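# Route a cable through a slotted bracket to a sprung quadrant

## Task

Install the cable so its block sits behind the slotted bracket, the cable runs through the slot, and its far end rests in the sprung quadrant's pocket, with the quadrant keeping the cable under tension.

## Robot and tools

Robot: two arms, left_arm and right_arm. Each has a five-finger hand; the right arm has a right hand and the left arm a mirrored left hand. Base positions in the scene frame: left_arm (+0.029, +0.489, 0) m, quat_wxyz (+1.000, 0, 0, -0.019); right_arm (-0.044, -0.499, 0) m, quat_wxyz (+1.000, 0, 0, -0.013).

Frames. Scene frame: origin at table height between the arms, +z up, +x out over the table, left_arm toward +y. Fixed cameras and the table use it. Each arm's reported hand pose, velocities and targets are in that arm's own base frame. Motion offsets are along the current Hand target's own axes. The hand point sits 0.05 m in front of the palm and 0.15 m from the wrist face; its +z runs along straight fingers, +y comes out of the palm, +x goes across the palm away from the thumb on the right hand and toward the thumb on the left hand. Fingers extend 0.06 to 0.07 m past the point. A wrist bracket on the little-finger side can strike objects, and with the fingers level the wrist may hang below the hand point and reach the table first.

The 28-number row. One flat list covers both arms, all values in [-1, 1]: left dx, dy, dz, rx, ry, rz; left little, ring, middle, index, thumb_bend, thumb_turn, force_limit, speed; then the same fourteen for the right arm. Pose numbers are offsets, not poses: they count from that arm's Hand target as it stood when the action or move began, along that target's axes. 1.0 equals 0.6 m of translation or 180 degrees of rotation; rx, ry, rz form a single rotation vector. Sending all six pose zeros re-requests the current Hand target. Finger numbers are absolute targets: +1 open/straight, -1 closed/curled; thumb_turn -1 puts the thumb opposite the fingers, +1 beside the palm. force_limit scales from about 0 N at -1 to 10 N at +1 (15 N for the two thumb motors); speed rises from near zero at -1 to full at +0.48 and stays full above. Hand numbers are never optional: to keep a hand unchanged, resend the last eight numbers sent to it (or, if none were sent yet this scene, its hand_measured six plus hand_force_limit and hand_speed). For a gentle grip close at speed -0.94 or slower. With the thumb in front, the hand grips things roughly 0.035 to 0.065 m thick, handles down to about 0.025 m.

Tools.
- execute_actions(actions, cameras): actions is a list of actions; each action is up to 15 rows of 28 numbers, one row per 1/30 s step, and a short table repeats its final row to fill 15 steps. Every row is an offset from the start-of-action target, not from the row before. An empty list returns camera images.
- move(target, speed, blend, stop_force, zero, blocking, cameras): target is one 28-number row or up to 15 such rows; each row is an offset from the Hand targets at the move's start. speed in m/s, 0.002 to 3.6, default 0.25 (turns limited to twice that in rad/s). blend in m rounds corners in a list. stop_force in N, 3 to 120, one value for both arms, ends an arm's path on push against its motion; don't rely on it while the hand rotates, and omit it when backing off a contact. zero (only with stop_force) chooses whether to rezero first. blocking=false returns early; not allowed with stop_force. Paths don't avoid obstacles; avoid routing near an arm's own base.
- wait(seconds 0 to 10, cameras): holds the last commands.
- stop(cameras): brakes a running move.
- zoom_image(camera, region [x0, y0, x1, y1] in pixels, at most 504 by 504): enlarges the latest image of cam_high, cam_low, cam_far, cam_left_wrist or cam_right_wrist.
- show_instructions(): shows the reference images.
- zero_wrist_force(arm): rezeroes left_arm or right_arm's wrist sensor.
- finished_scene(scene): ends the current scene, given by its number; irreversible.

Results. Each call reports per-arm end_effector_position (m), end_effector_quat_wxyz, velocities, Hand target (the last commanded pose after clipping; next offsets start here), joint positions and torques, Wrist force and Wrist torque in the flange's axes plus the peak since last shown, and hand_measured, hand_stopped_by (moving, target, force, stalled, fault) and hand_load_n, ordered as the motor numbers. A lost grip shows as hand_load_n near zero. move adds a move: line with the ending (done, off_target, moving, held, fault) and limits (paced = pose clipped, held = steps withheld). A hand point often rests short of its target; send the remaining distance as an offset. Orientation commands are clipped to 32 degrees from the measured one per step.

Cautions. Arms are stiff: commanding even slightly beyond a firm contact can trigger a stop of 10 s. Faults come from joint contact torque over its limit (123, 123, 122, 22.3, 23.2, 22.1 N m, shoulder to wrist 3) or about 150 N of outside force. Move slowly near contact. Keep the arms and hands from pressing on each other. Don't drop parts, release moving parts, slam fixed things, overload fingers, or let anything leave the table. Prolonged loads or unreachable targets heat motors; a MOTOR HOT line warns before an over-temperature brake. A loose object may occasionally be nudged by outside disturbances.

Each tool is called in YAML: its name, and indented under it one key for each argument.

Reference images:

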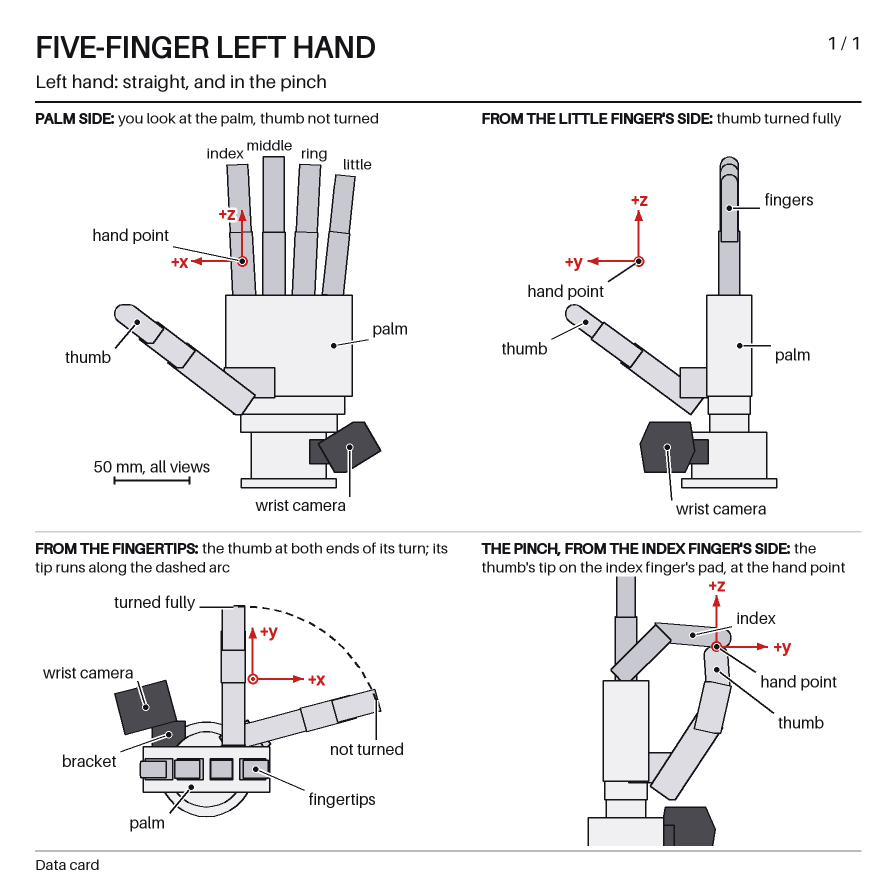

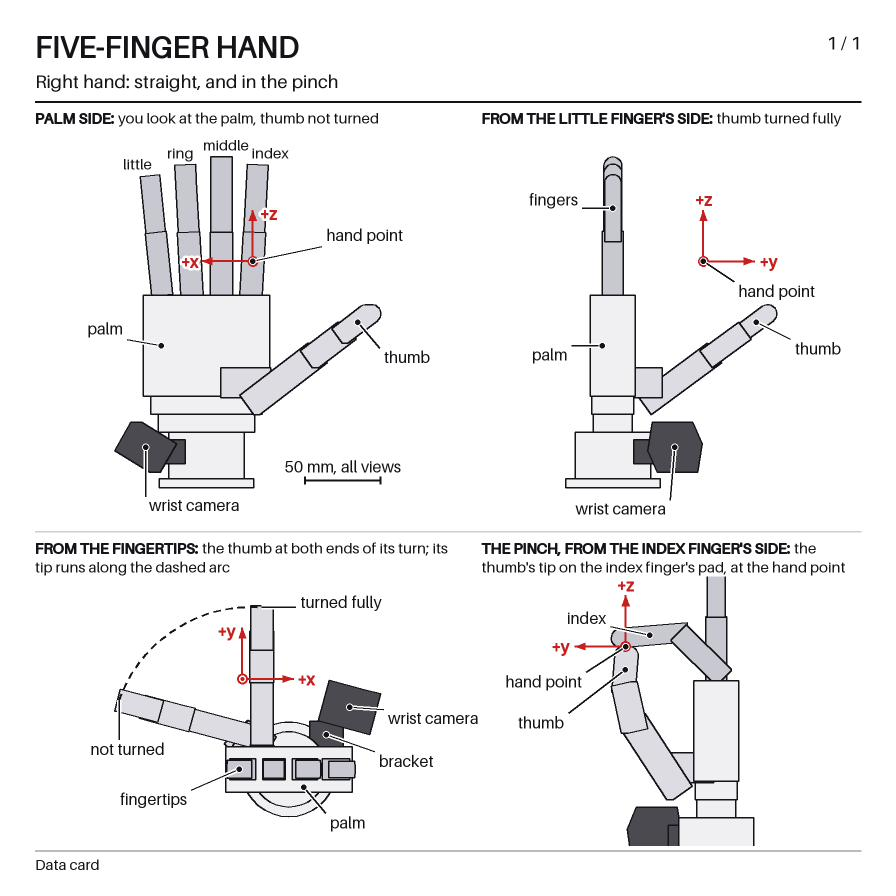

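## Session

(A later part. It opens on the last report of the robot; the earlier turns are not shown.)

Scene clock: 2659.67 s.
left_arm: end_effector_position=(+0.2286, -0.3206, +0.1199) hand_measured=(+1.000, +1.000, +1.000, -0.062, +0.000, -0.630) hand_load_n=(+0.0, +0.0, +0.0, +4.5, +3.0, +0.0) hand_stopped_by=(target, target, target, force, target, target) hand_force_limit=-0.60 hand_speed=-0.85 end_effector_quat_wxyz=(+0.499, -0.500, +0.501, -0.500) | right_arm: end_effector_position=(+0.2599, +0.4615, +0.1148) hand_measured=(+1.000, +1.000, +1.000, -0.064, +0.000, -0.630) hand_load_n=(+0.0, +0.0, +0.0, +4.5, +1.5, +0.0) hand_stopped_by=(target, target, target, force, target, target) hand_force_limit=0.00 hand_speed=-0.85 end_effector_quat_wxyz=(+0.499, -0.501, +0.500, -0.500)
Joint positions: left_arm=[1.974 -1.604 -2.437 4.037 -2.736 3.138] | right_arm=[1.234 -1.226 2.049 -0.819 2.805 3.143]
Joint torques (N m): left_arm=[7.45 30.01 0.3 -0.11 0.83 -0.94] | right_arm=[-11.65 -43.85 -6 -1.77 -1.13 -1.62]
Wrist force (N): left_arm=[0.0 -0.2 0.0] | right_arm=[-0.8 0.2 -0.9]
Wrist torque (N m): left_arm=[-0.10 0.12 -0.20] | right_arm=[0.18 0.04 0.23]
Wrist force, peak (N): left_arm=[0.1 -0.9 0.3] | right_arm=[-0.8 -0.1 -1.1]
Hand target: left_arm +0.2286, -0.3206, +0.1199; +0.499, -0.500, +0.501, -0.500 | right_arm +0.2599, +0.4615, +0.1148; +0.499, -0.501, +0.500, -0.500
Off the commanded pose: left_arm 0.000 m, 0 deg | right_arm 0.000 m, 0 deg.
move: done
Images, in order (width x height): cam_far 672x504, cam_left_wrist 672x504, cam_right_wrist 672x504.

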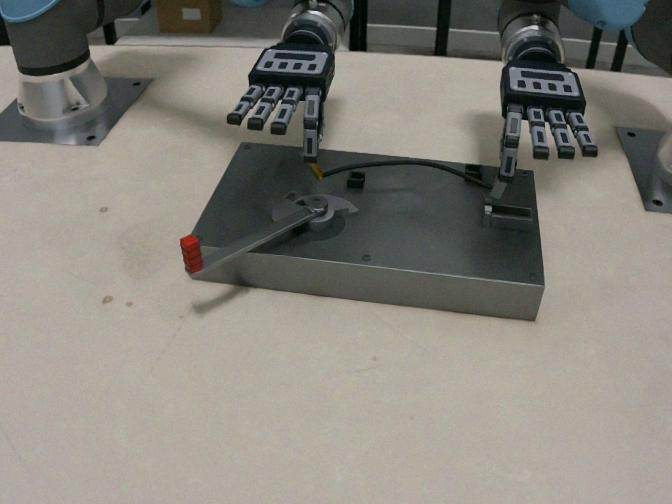

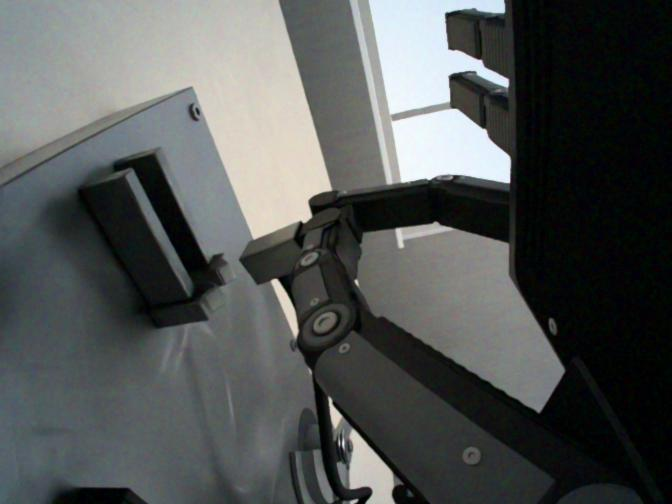

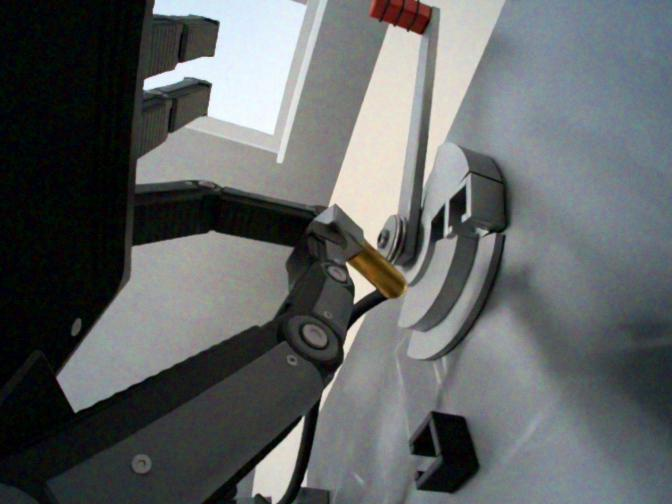

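move:
  target:
    - [0,0,0,0,0,0, 1,1,1,-0.4,0,-0.63,-0.6,-0.85, -0.03,0.005,0,0,0,0, 1,1,1,-0.5,0,-0.63,0.0,-0.85]
    - [0.0048,0.02,-0.0027,0,-0.039,0, 1,1,1,-0.4,0,-0.63,-0.6,-0.85, -0.03,0.012,0,0,0,0, 1,1,1,-0.5,0,-0.63,0.0,-0.85]
  speed: 0.04
  cameras: ["cam_far","cam_left_wrist","cam_right_wrist"]

zoom_image:
  camera: "cam_far"
  region: [300, 110, 520, 250]

zoom_image:
  camera: "cam_far"
  region: [470, 160, 540, 230]

zoom_image:
  camera: "cam_left_wrist"
  region: [200, 200, 320, 320]

Scene clock: 2716.90 s.
left_arm: end_effector_position=(+0.2269, -0.3235, +0.1079) hand_measured=(+1.000, +1.000, +1.000, -0.062, +0.000, -0.630) hand_load_n=(+0.0, +0.0, +0.0, +4.5, +2.0, -0.5) hand_stopped_by=(target, target, target, force, target, target) hand_force_limit=-0.60 hand_speed=-0.85 end_effector_quat_wxyz=(+0.529, -0.529, +0.470, -0.468) | right_arm: end_effector_position=(+0.2599, +0.4795, +0.1076) hand_measured=(+1.000, +1.000, +1.000, -0.064, +0.000, -0.630) hand_load_n=(+0.0, -0.5, +0.0, +4.5, +1.0, -0.5) hand_stopped_by=(target, target, target, force, target, target) hand_force_limit=0.00 hand_speed=-0.85 end_effector_quat_wxyz=(+0.499, -0.501, +0.500, -0.500)
Joint positions: left_arm=[1.917 -1.717 -2.356 4.067 -2.915 3.136] | right_arm=[1.248 -1.179 2.002 -0.819 2.819 3.143]
Joint torques (N m): left_arm=[-10.95 2.89 22.91 2.01 -2.81 -1.03] | right_arm=[11.12 -21.31 -6.33 -2.12 1.66 0.75]
Wrist force (N): left_arm=[-1.1 -2.4 -0.7] | right_arm=[-0.4 0.2 -0.7]
Wrist torque (N m): left_arm=[-0.02 0.09 -0.16] | right_arm=[0.18 0.07 0.20]
Wrist force, peak (N): left_arm=[-1.5 -2.6 -0.9] | right_arm=[-1.0 0.3 -1.1]
Hand target: left_arm +0.2269, -0.3235, +0.1079; +0.529, -0.529, +0.470, -0.468 | right_arm +0.2599, +0.4795, +0.1076; +0.499, -0.501, +0.500, -0.500
Off the commanded pose: left_arm 0.000 m, 0 deg | right_arm 0.000 m, 0 deg.
move: done
Images, in order (width x height): cam_far 672x504, cam_left_wrist 672x504, cam_right_wrist 672x504.

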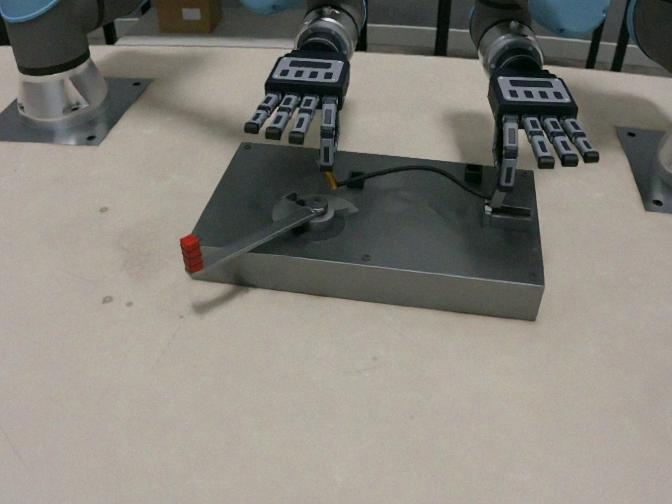

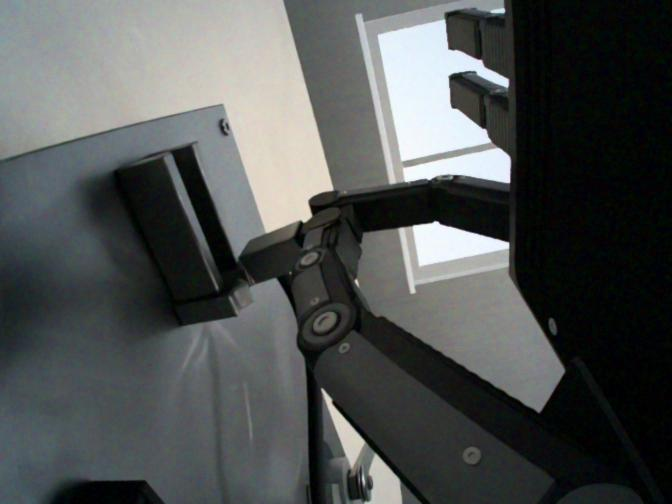

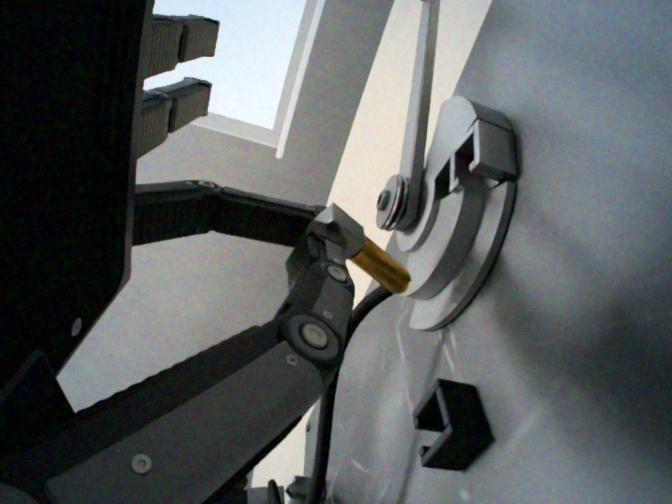

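Scaled by 2.291.

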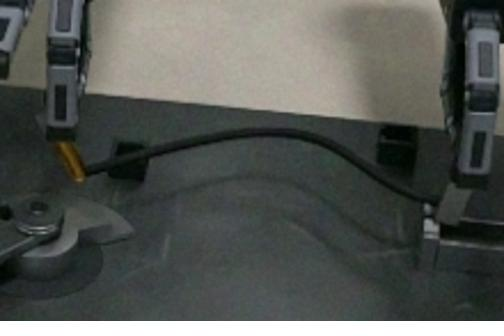

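Scaled by 7.200.

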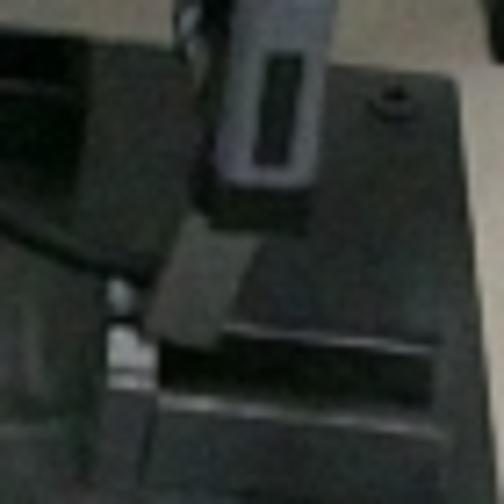

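Scaled by 4.200 from the camera's 672x504 image, which has a finer 960x720 frame.

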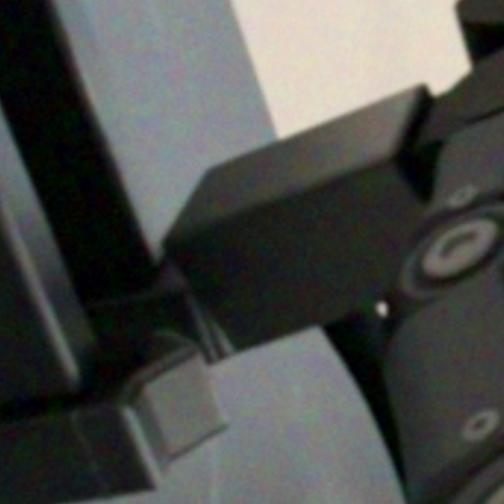

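move:
  target:
    - [0,-0.012,0,0,0,0, 1,1,1,-0.4,0,-0.63,-0.6,-0.85, 0,0,0,0,0,0, 1,1,1,-0.5,0,-0.63,0.0,-0.85]
    - [-0.0192,-0.012,0.0023,0,0,0, 1,1,1,-0.4,0,-0.63,-0.6,-0.85, -0.015,0,0,0,0,0, 1,1,1,-0.5,0,-0.63,0.0,-0.85]
    - [-0.0192,0.013,0.0023,0,0,0, 1,1,1,-0.4,0,-0.63,-0.6,-0.85, -0.015,0,0,0,0,0, 1,1,1,-0.5,0,-0.63,0.0,-0.85]
  speed: 0.04
  cameras: ["cam_far","cam_left_wrist","cam_right_wrist"]

zoom_image:
  camera: "cam_far"
  region: [300, 110, 520, 250]

zoom_image:
  camera: "cam_far"
  region: [470, 160, 540, 230]

zoom_image:
  camera: "cam_left_wrist"
  region: [200, 200, 320, 320]

Scene clock: 2738.13 s.
left_arm: end_effector_position=(+0.2269, -0.3119, +0.1001) hand_measured=(+1.000, +1.000, +1.000, -0.062, +0.000, -0.630) hand_load_n=(+0.0, +0.0, +0.0, +4.5, +2.0, -0.5) hand_stopped_by=(target, target, target, force, target, target) hand_force_limit=-0.60 hand_speed=-0.85 end_effector_quat_wxyz=(+0.529, -0.529, +0.470, -0.468) | right_arm: end_effector_position=(+0.2599, +0.4885, +0.1076) hand_measured=(+1.000, +1.000, +1.000, -0.064, +0.000, -0.630) hand_load_n=(+0.0, +0.0, +0.0, +4.5, +1.5, -0.5) hand_stopped_by=(target, target, target, force, target, target) hand_force_limit=0.00 hand_speed=-0.85 end_effector_quat_wxyz=(+0.499, -0.501, +0.500, -0.500)
Joint positions: left_arm=[1.931 -1.714 -2.395 4.102 -2.902 3.136] | right_arm=[1.254 -1.162 1.975 -0.809 2.825 3.143]
Joint torques (N m): left_arm=[-7.14 2.79 -1.09 1.95 -1.71 0.8] | right_arm=[11.05 -23.02 -25.11 1.21 1.64 1.41]
Wrist force (N): left_arm=[-0.3 0.2 -0.2] | right_arm=[-0.3 0.0 -0.7]
Wrist torque (N m): left_arm=[0.01 0.06 -0.18] | right_arm=[0.16 0.05 0.20]
Wrist force, peak (N): left_arm=[-1.0 -3.6 -0.7] | right_arm=[-0.5 0.3 -1.1]
Hand target: left_arm +0.2269, -0.3119, +0.1001; +0.529, -0.529, +0.470, -0.468 | right_arm +0.2599, +0.4885, +0.1076; +0.499, -0.501, +0.500, -0.500
Off the commanded pose: left_arm 0.000 m, 0 deg | right_arm 0.000 m, 0 deg.
move: done
Images, in order (width x height): cam_far 672x504, cam_left_wrist 672x504, cam_right_wrist 672x504.

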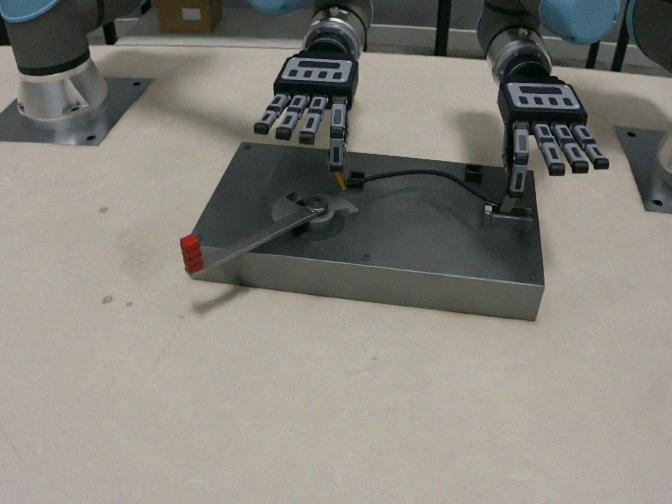

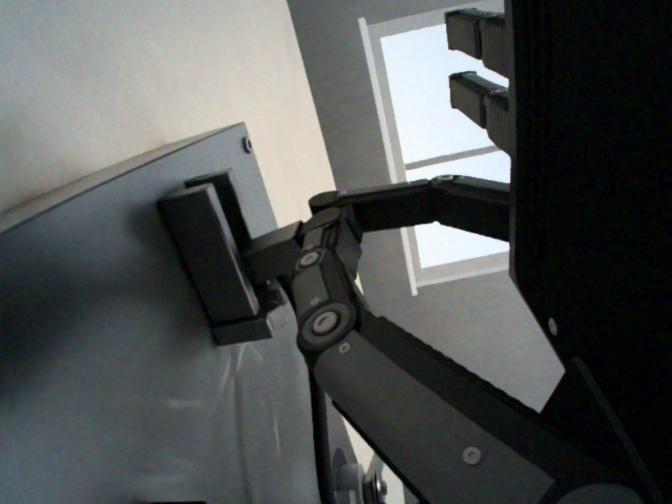

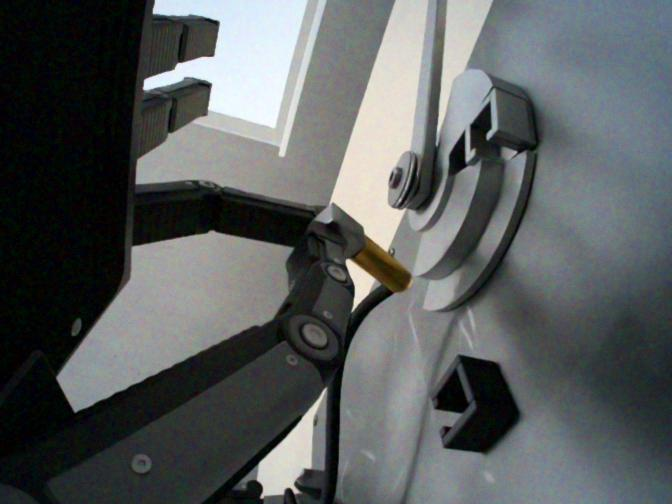

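Scaled by 2.291.

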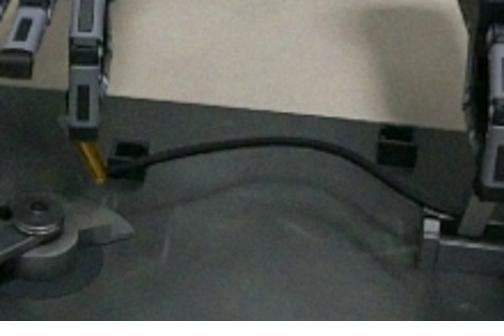

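Scaled by 7.200.

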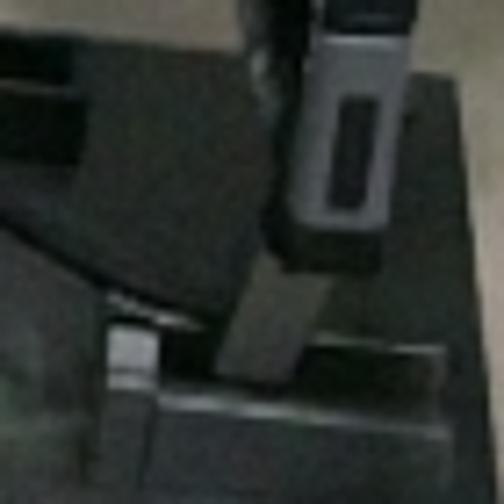

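Scaled by 4.200 from the camera's 672x504 image, which has a finer 960x720 frame.

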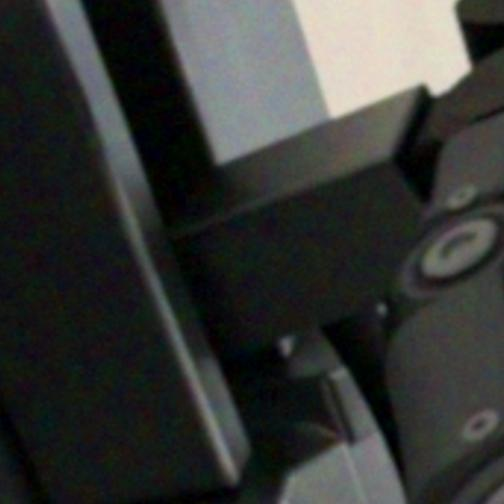

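move:
  target: [0,0.02,0,0,0,0, 1,1,1,-0.4,0,-0.63,-0.6,-0.85, 0,0.01,0,0,0,0, 1,1,1,-0.5,0,-0.63,0.0,-0.85]
  speed: 0.02
  stop_force: 4
  cameras: ["cam_far","cam_left_wrist"]

zoom_image:
  camera: "cam_far"
  region: [470, 160, 540, 230]

zoom_image:
  camera: "cam_left_wrist"
  region: [200, 200, 320, 320]

Scene clock: 2750.63 s.
left_arm: end_effector_position=(+0.2269, -0.3119, +0.0881) hand_measured=(+1.000, +1.000, +1.000, -0.062, +0.000, -0.630) hand_load_n=(+0.0, +0.0, +0.0, +5.5, +1.5, -0.5) hand_stopped_by=(target, target, target, force, target, target) hand_force_limit=-0.60 hand_speed=-0.85 end_effector_quat_wxyz=(+0.529, -0.529, +0.470, -0.468) | right_arm: end_effector_position=(+0.2599, +0.4885, +0.1016) hand_measured=(+1.000, +1.000, +1.000, -0.064, +0.000, -0.630) hand_load_n=(+0.0, +0.0, +0.0, +4.5, +1.5, -0.5) hand_stopped_by=(target, target, target, force, target, target) hand_force_limit=0.00 hand_speed=-0.85 end_effector_quat_wxyz=(+0.499, -0.501, +0.500, -0.500)
Joint positions: left_arm=[1.931 -1.748 -2.405 4.146 -2.902 3.136] | right_arm=[1.254 -1.151 1.979 -0.824 2.825 3.143]
Joint torques (N m): left_arm=[-7.75 26.71 5.42 -1.89 -1.89 -1.12] | right_arm=[13.37 -23.62 -6.12 -1.9 1.45 -1.1]
Wrist force (N): left_arm=[-0.8 -4.4 1.1] | right_arm=[-0.3 0.1 -0.7]
Wrist torque (N m): left_arm=[-0.18 0.11 -0.16] | right_arm=[0.18 0.05 0.21]
Wrist force, peak (N): left_arm=[-1.2 -4.3 1.4] | right_arm=[-0.2 0.1 -1.2]
Hand target: left_arm +0.2269, -0.3119, +0.0882; +0.529, -0.529, +0.470, -0.468 | right_arm +0.2599, +0.4885, +0.1016; +0.499, -0.501, +0.500, -0.500
Off the commanded pose: left_arm 0.000 m, 0 deg | right_arm 0.000 m, 0 deg.
move: contact (left_arm)
Images, in order (width x height): cam_far 672x504, cam_left_wrist 672x504.

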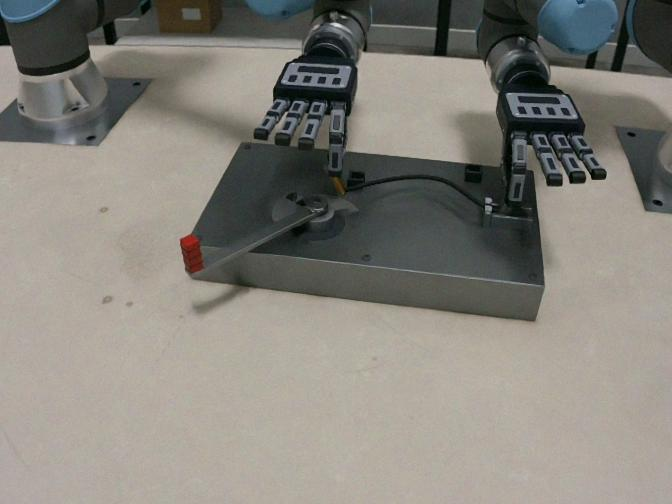

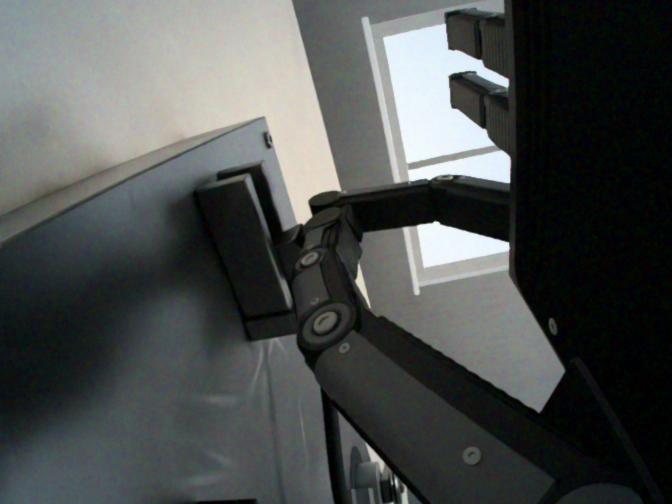

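Scaled by 7.200.

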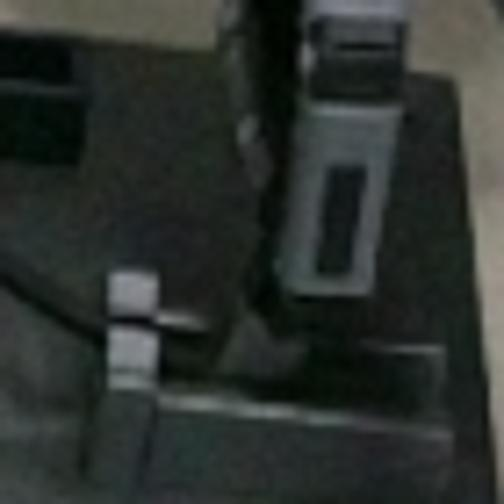

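Scaled by 4.200 from the camera's 672x504 image, which has a finer 960x720 frame.

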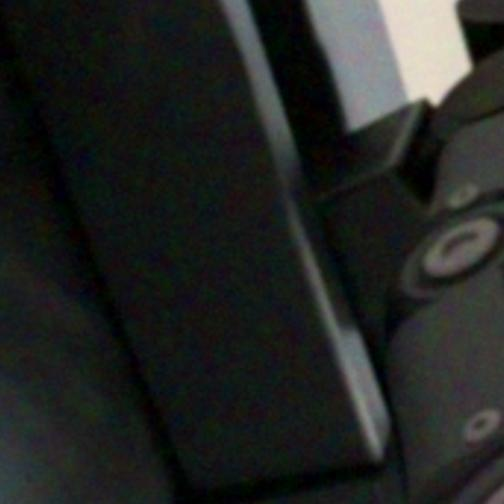

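move:
  target:
    - [0,0,0,0,0,0, 1,1,1,0.5,0,-0.63,0,-0.5, 0,0,0,0,0,0, 1,1,1,-0.5,0,-0.63,0.0,-0.85]
    - [0,0,-0.01,0,0,0, 1,1,1,0.5,0,-0.63,0,-0.5, 0,0,0,0,0,0, 1,1,1,-0.5,0,-0.63,0.0,-0.85]
    - [0,-0.09,-0.01,0,0,0, 1,1,1,0.5,0,-0.63,0,-0.5, 0,0,0,0,0,0, 1,1,1,-0.5,0,-0.63,0.0,-0.85]
  speed: 0.05
  cameras: ["cam_far","cam_left_wrist","cam_right_wrist"]

zoom_image:
  camera: "cam_far"
  region: [460, 160, 540, 240]

zoom_image:
  camera: "cam_far"
  region: [300, 110, 540, 250]

Scene clock: 2766.60 s.
left_arm: end_effector_position=(+0.2210, -0.3126, +0.1422) hand_measured=(+1.000, +1.000, +1.000, +0.500, +0.000, -0.630) hand_load_n=(+0.0, +0.0, +0.0, +0.0, +0.0, +0.0) hand_stopped_by=(target, target, target, target, target, target) hand_force_limit=0.00 hand_speed=-0.50 end_effector_quat_wxyz=(+0.529, -0.529, +0.470, -0.468) | right_arm: end_effector_position=(+0.2599, +0.4885, +0.1016) hand_measured=(+1.000, +1.000, +1.000, -0.064, +0.000, -0.630) hand_load_n=(+0.0, +0.0, +0.0, +4.0, +1.5, -0.5) hand_stopped_by=(target, target, target, force, target, target) hand_force_limit=0.00 hand_speed=-0.85 end_effector_quat_wxyz=(+0.499, -0.501, +0.500, -0.500)
Joint positions: left_arm=[1.911 -1.606 -2.348 3.947 -2.922 3.135] | right_arm=[1.254 -1.151 1.979 -0.824 2.825 3.143]
Joint torques (N m): left_arm=[5.17 31.25 25.5 -1.89 2.24 -1.1] | right_arm=[11.78 -22.59 -6.65 -1.99 1.51 -0.94]
Wrist force (N): left_arm=[-0.9 -0.1 0.3] | right_arm=[-0.1 0.1 -1.0]
Wrist torque (N m): left_arm=[0.03 0.12 -0.16] | right_arm=[0.19 0.03 0.21]
Wrist force, peak (N): left_arm=[-1.3 -4.3 1.5] | right_arm=[-0.4 0.1 -1.1]
Hand target: left_arm +0.2210, -0.3126, +0.1422; +0.529, -0.529, +0.470, -0.468 | right_arm +0.2599, +0.4885, +0.1016; +0.499, -0.501, +0.500, -0.500
Off the commanded pose: left_arm 0.000 m, 0 deg | right_arm 0.000 m, 0 deg.
move: done
Images, in order (width x height): cam_far 672x504, cam_left_wrist 672x504, cam_right_wrist 672x504.

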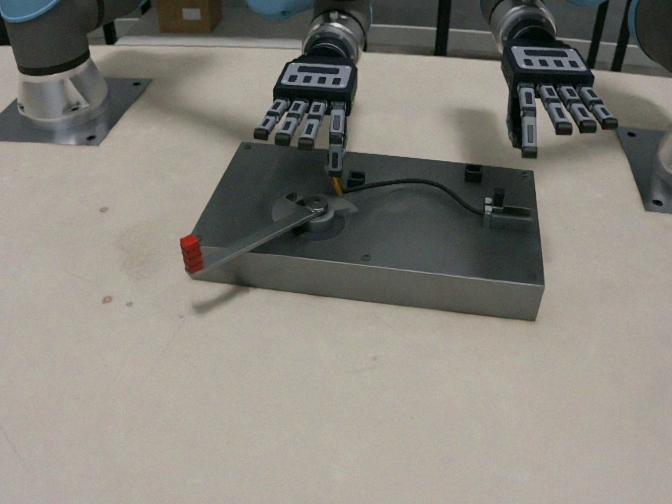

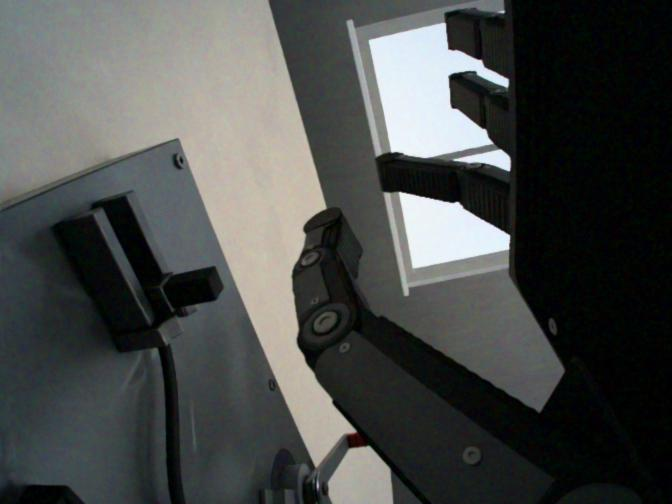

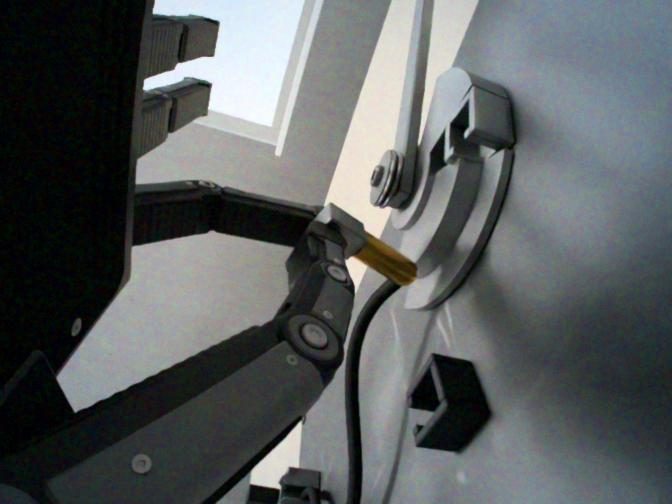

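Scaled by 6.300.

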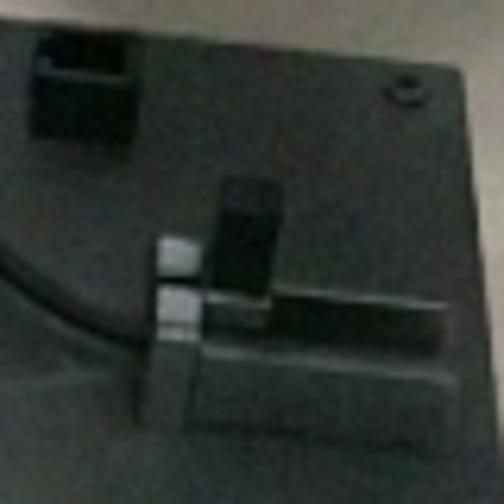

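Scaled by 2.100.

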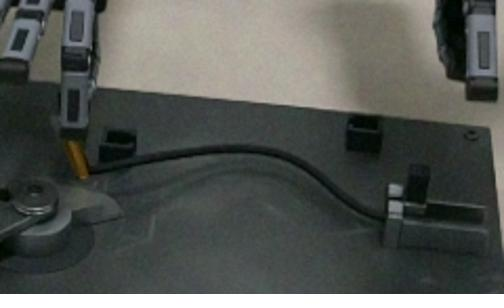

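move:
  target:
    - [0,-0.2,0,0,0,0, 1,1,1,1,1,1,0,0, 0,0,0,0,0,0, 1,1,1,-0.5,0,-0.63,0.0,-0.85]
    - [0.1015,-0.2967,0.3217,-0.2382,-0.0893,-0.0893, 1,1,1,1,1,1,0,0, 0,0,0,0,0,0, 1,1,1,-0.5,0,-0.63,0.0,-0.85]
    - [0.5892,-0.23,0.33,-0.4764,-0.1786,-0.1786, 1,1,1,1,1,1,0,0, 0,0,0,0,0,0, 1,1,1,-0.5,0,-0.63,0.0,-0.85]
  speed: 0.3
  blend: [0.03,0.03,0]
  cameras: ["cam_far","cam_left_wrist","cam_high"]

Scene clock: 2827.13 s.
left_arm: end_effector_position=(+0.4594, -0.6388, +0.2790) hand_measured=(+1.000, +1.000, +1.000, +1.000, +1.000, +1.000) hand_load_n=(+0.0, +0.0, +0.0, +0.0, +0.0, +0.0) hand_stopped_by=(target, target, target, target, target, target) hand_force_limit=0.00 hand_speed=0.00 end_effector_quat_wxyz=(+0.111, +0.930, -0.314, +0.156) | right_arm: end_effector_position=(+0.2599, +0.4885, +0.1016) hand_measured=(+1.000, +1.000, +1.000, -0.064, +0.000, -0.630) hand_load_n=(+0.0, +0.0, +0.0, +4.0, +1.0, -0.5) hand_stopped_by=(target, target, target, force, target, target) hand_force_limit=0.00 hand_speed=-0.85 end_effector_quat_wxyz=(+0.499, -0.501, +0.500, -0.500)
Joint positions: left_arm=[2.475 -2.659 -0.035 1.495 -1.467 1.536] | right_arm=[1.254 -1.151 1.979 -0.824 2.825 3.143]
Joint torques (N m): left_arm=[6.84 36 28.5 -2.63 2.99 -1.45] | right_arm=[10.15 -22.52 -10.3 -2.03 1.43 -1.14]
Wrist force (N): left_arm=[-1.7 -1.3 -1.0] | right_arm=[-0.1 0.3 -0.9]
Wrist torque (N m): left_arm=[-0.29 0.25 -0.09] | right_arm=[0.20 0.04 0.21]
Wrist force, peak (N): left_arm=[-1.5 -2.1 -0.7] | right_arm=[-0.4 0.3 -1.1]
Hand target: left_arm +0.4603, -0.6399, +0.2797; +0.000, +0.934, -0.358, -0.001 | right_arm +0.2599, +0.4885, +0.1016; +0.499, -0.501, +0.500, -0.500
Off the commanded pose: left_arm 0.002 m, 23 deg | right_arm 0.000 m, 0 deg.
elbow stopped short (left arm): the move would have taken joint 3 (elbow) straighter than the controller allows.
move: off_target (left_arm)
Images, in order (width x height): cam_high 672x504, cam_far 672x504, cam_left_wrist 672x504.

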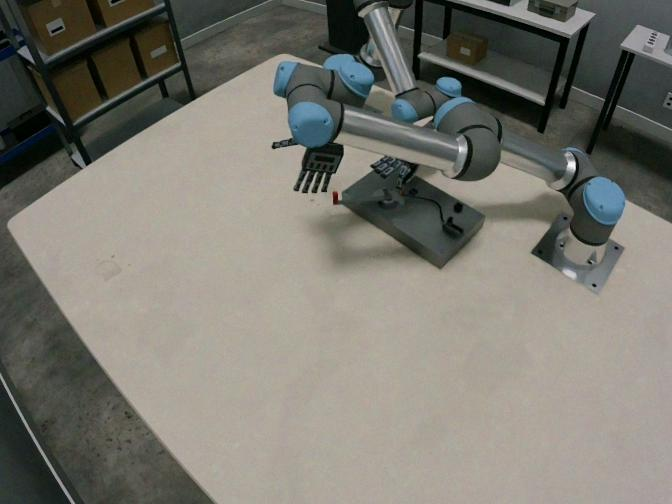

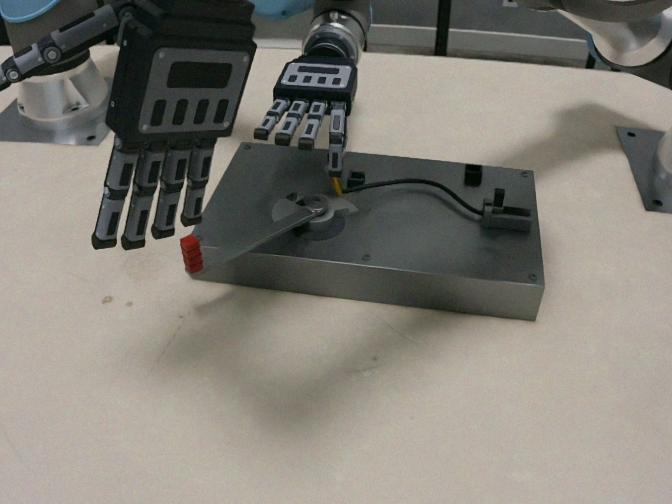

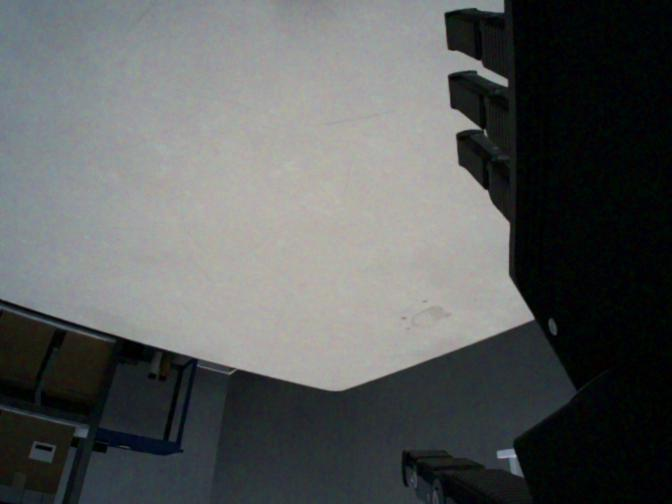

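move:
  target:
    - [-0.1,0,-0.1,0,0,0, 1,1,1,1,1,1,0,0, 0,-0.045,0,0,0,0, 1,1,1,-0.5,0,-0.63,0.0,-0.85]
    - [-0.1,0,-0.3,0,0,0, 1,1,1,1,1,1,0,0, -0.035,-0.045,-0.0667,0,0,-0.172, 1,1,1,-0.5,0,-0.63,0.0,-0.85]
  speed: 0.1
  cameras: ["cam_far","cam_right_wrist","cam_high"]

zoom_image:
  camera: "cam_far"
  region: [300, 110, 540, 250]

Scene clock: 2924.90 s.
left_arm: end_effector_position=(+0.4151, -0.5988, +0.4587) hand_measured=(+1.000, +1.000, +1.000, +1.000, +1.000, +1.000) hand_load_n=(+0.0, +0.0, +0.0, +0.0, +0.0, +0.0) hand_stopped_by=(target, target, target, target, target, target) hand_force_limit=0.00 hand_speed=0.00 end_effector_quat_wxyz=(+0.183, +0.914, -0.289, +0.217) | right_arm: end_effector_position=(+0.2199, +0.5097, +0.1287) hand_measured=(+1.000, +1.000, +1.000, -0.064, +0.000, -0.630) hand_load_n=(+0.0, +0.0, +0.0, +4.0, +1.5, +0.5) hand_stopped_by=(target, target, target, force, target, target) hand_force_limit=0.00 hand_speed=-0.85 end_effector_quat_wxyz=(-0.348, +0.616, -0.348, +0.615)
Joint positions: left_arm=[2.513 -2.42 -0.035 1.428 -1.368 1.498] | right_arm=[1.368 -1.101 1.777 -0.67 2.939 2.605]
Joint torques (N m): left_arm=[7.28 69.59 23.3 0.69 2.78 -1.48] | right_arm=[12.23 -25.91 -11.17 -0.83 1.6 -1.58]
Wrist force (N): left_arm=[-1.9 -1.1 -1.3] | right_arm=[-0.7 -0.1 0.0]
Wrist torque (N m): left_arm=[-0.24 0.30 -0.08] | right_arm=[0.14 0.16 0.17]
Wrist force, peak (N): left_arm=[-2.1 -1.4 -1.5] | right_arm=[-0.6 0.3 -1.0]
Hand target: left_arm +0.4160, -0.5998, +0.4598; +0.010, +0.935, -0.355, +0.011 | right_arm +0.2199, +0.5096, +0.1286; -0.348, +0.616, -0.348, +0.615
Off the commanded pose: left_arm 0.002 m, 34 deg; orientation clipped | right_arm 0.000 m, 0 deg.
elbow stopped short (left arm): the move would have taken joint 3 (elbow) straighter than the controller allows.
move: off_target (left_arm); limits=paced
Images, in order (width x height): cam_high 672x504, cam_far 672x504, cam_right_wrist 672x504.

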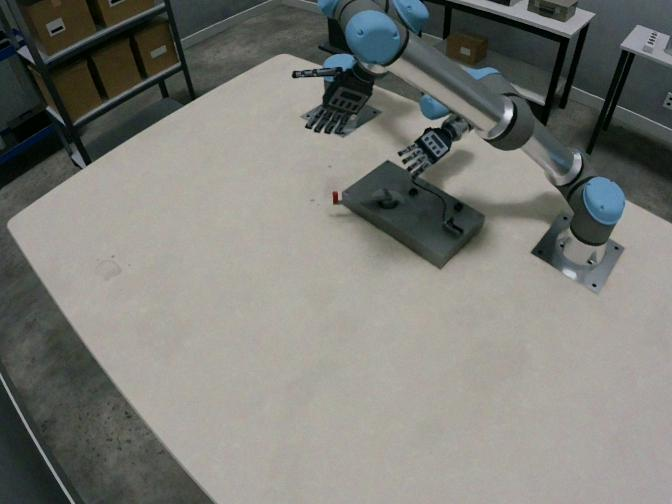

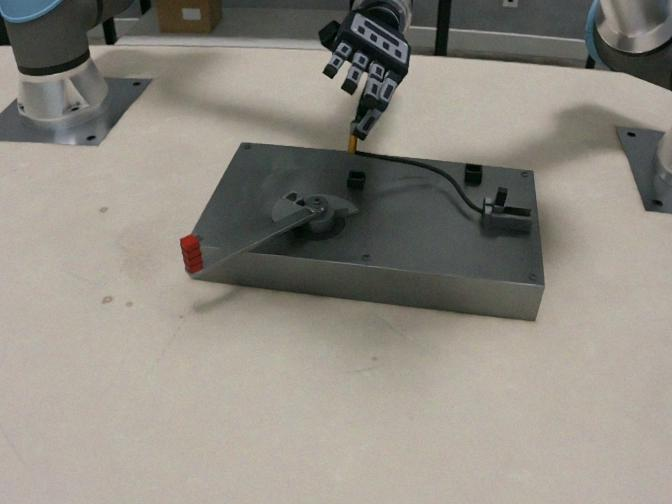

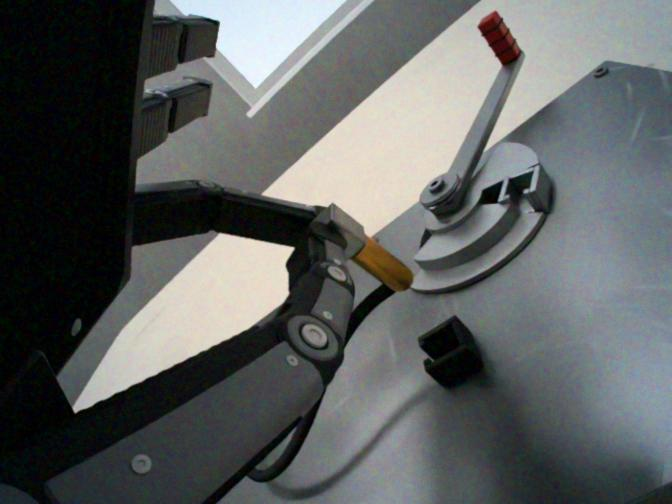

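Scaled by 2.100.

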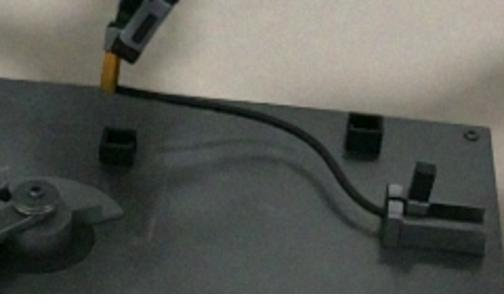

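move:
  target:
    - [-0.3,-0.08,0.05,0.2338,0.1041,0.1041, 1,1,1,1,1,1,0,0, 0,0,0,0,0,0, 1,1,1,-0.5,0,-0.63,0.0,-0.85]
    - [-0.624,-0.1555,0.183,0.4677,0.2082,0.2082, 1,1,1,1,1,1,0,0, 0,0,0,0,0,0, 1,1,1,-0.5,0,-0.63,0.0,-0.85]
  speed: 0.25
  blend: [0.03,0]
  cameras: ["cam_far","cam_high","cam_left_wrist"]

Scene clock: 2947.83 s.
left_arm: end_effector_position=(+0.1998, -0.2843, +0.3387) hand_measured=(+1.000, +1.000, +1.000, +1.000, +1.000, +1.000) hand_load_n=(+0.0, -0.5, +0.0, +0.0, +0.0, -0.5) hand_stopped_by=(target, target, target, target, target, target) hand_force_limit=0.00 hand_speed=0.00 end_effector_quat_wxyz=(+0.498, -0.505, +0.488, -0.508) | right_arm: end_effector_position=(+0.2199, +0.5096, +0.1286) hand_measured=(+1.000, +1.000, +1.000, -0.064, +0.000, -0.630) hand_load_n=(+0.0, +0.0, -0.5, +4.0, +1.5, +0.0) hand_stopped_by=(target, target, target, force, target, target) hand_force_limit=0.00 hand_speed=-0.85 end_effector_quat_wxyz=(-0.348, +0.616, -0.348, +0.615)
Joint positions: left_arm=[1.912 -1.159 -2.13 3.328 -2.807 3.151] | right_arm=[1.368 -1.101 1.777 -0.671 2.939 2.605]
Joint torques (N m): left_arm=[-11.35 16.58 6.27 2.16 2.42 1.19] | right_arm=[12.16 -46.77 -7.76 -0.97 1.44 -1.68]
Wrist force (N): left_arm=[-0.8 -0.2 0.0] | right_arm=[-0.9 0.1 0.0]
Wrist torque (N m): left_arm=[0.00 0.09 -0.12] | right_arm=[0.16 0.18 0.17]
Wrist force, peak (N): left_arm=[-1.1 -4.4 -1.1] | right_arm=[-1.2 0.1 -0.1]
Hand target: left_arm +0.1997, -0.2843, +0.3387; +0.498, -0.505, +0.488, -0.508 | right_arm +0.2199, +0.5096, +0.1286; -0.348, +0.616, -0.348, +0.615
Off the commanded pose: left_arm 0.000 m, 0 deg | right_arm 0.000 m, 0 deg.
move: done
Images, in order (width x height): cam_high 672x504, cam_far 672x504, cam_left_wrist 672x504.

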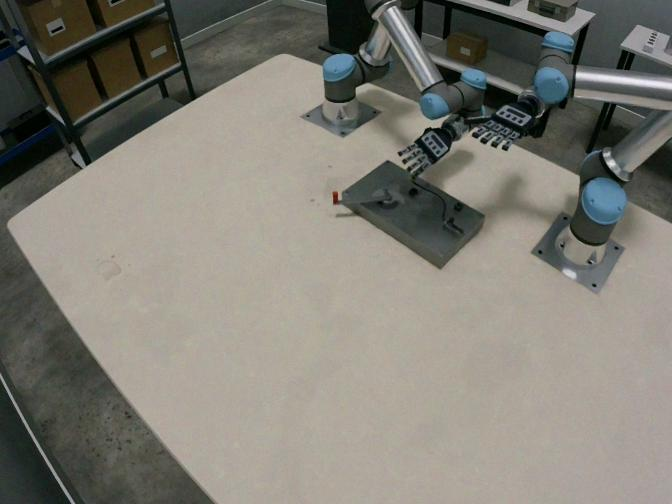

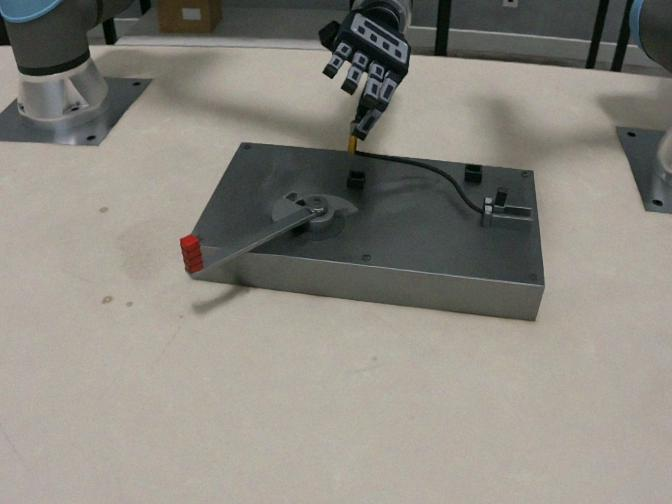

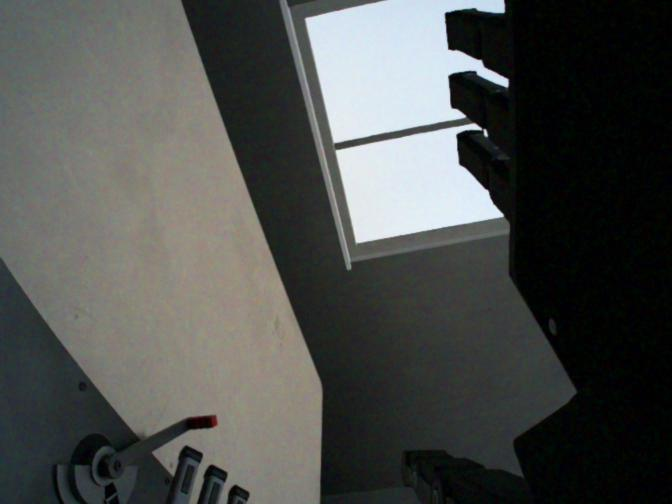

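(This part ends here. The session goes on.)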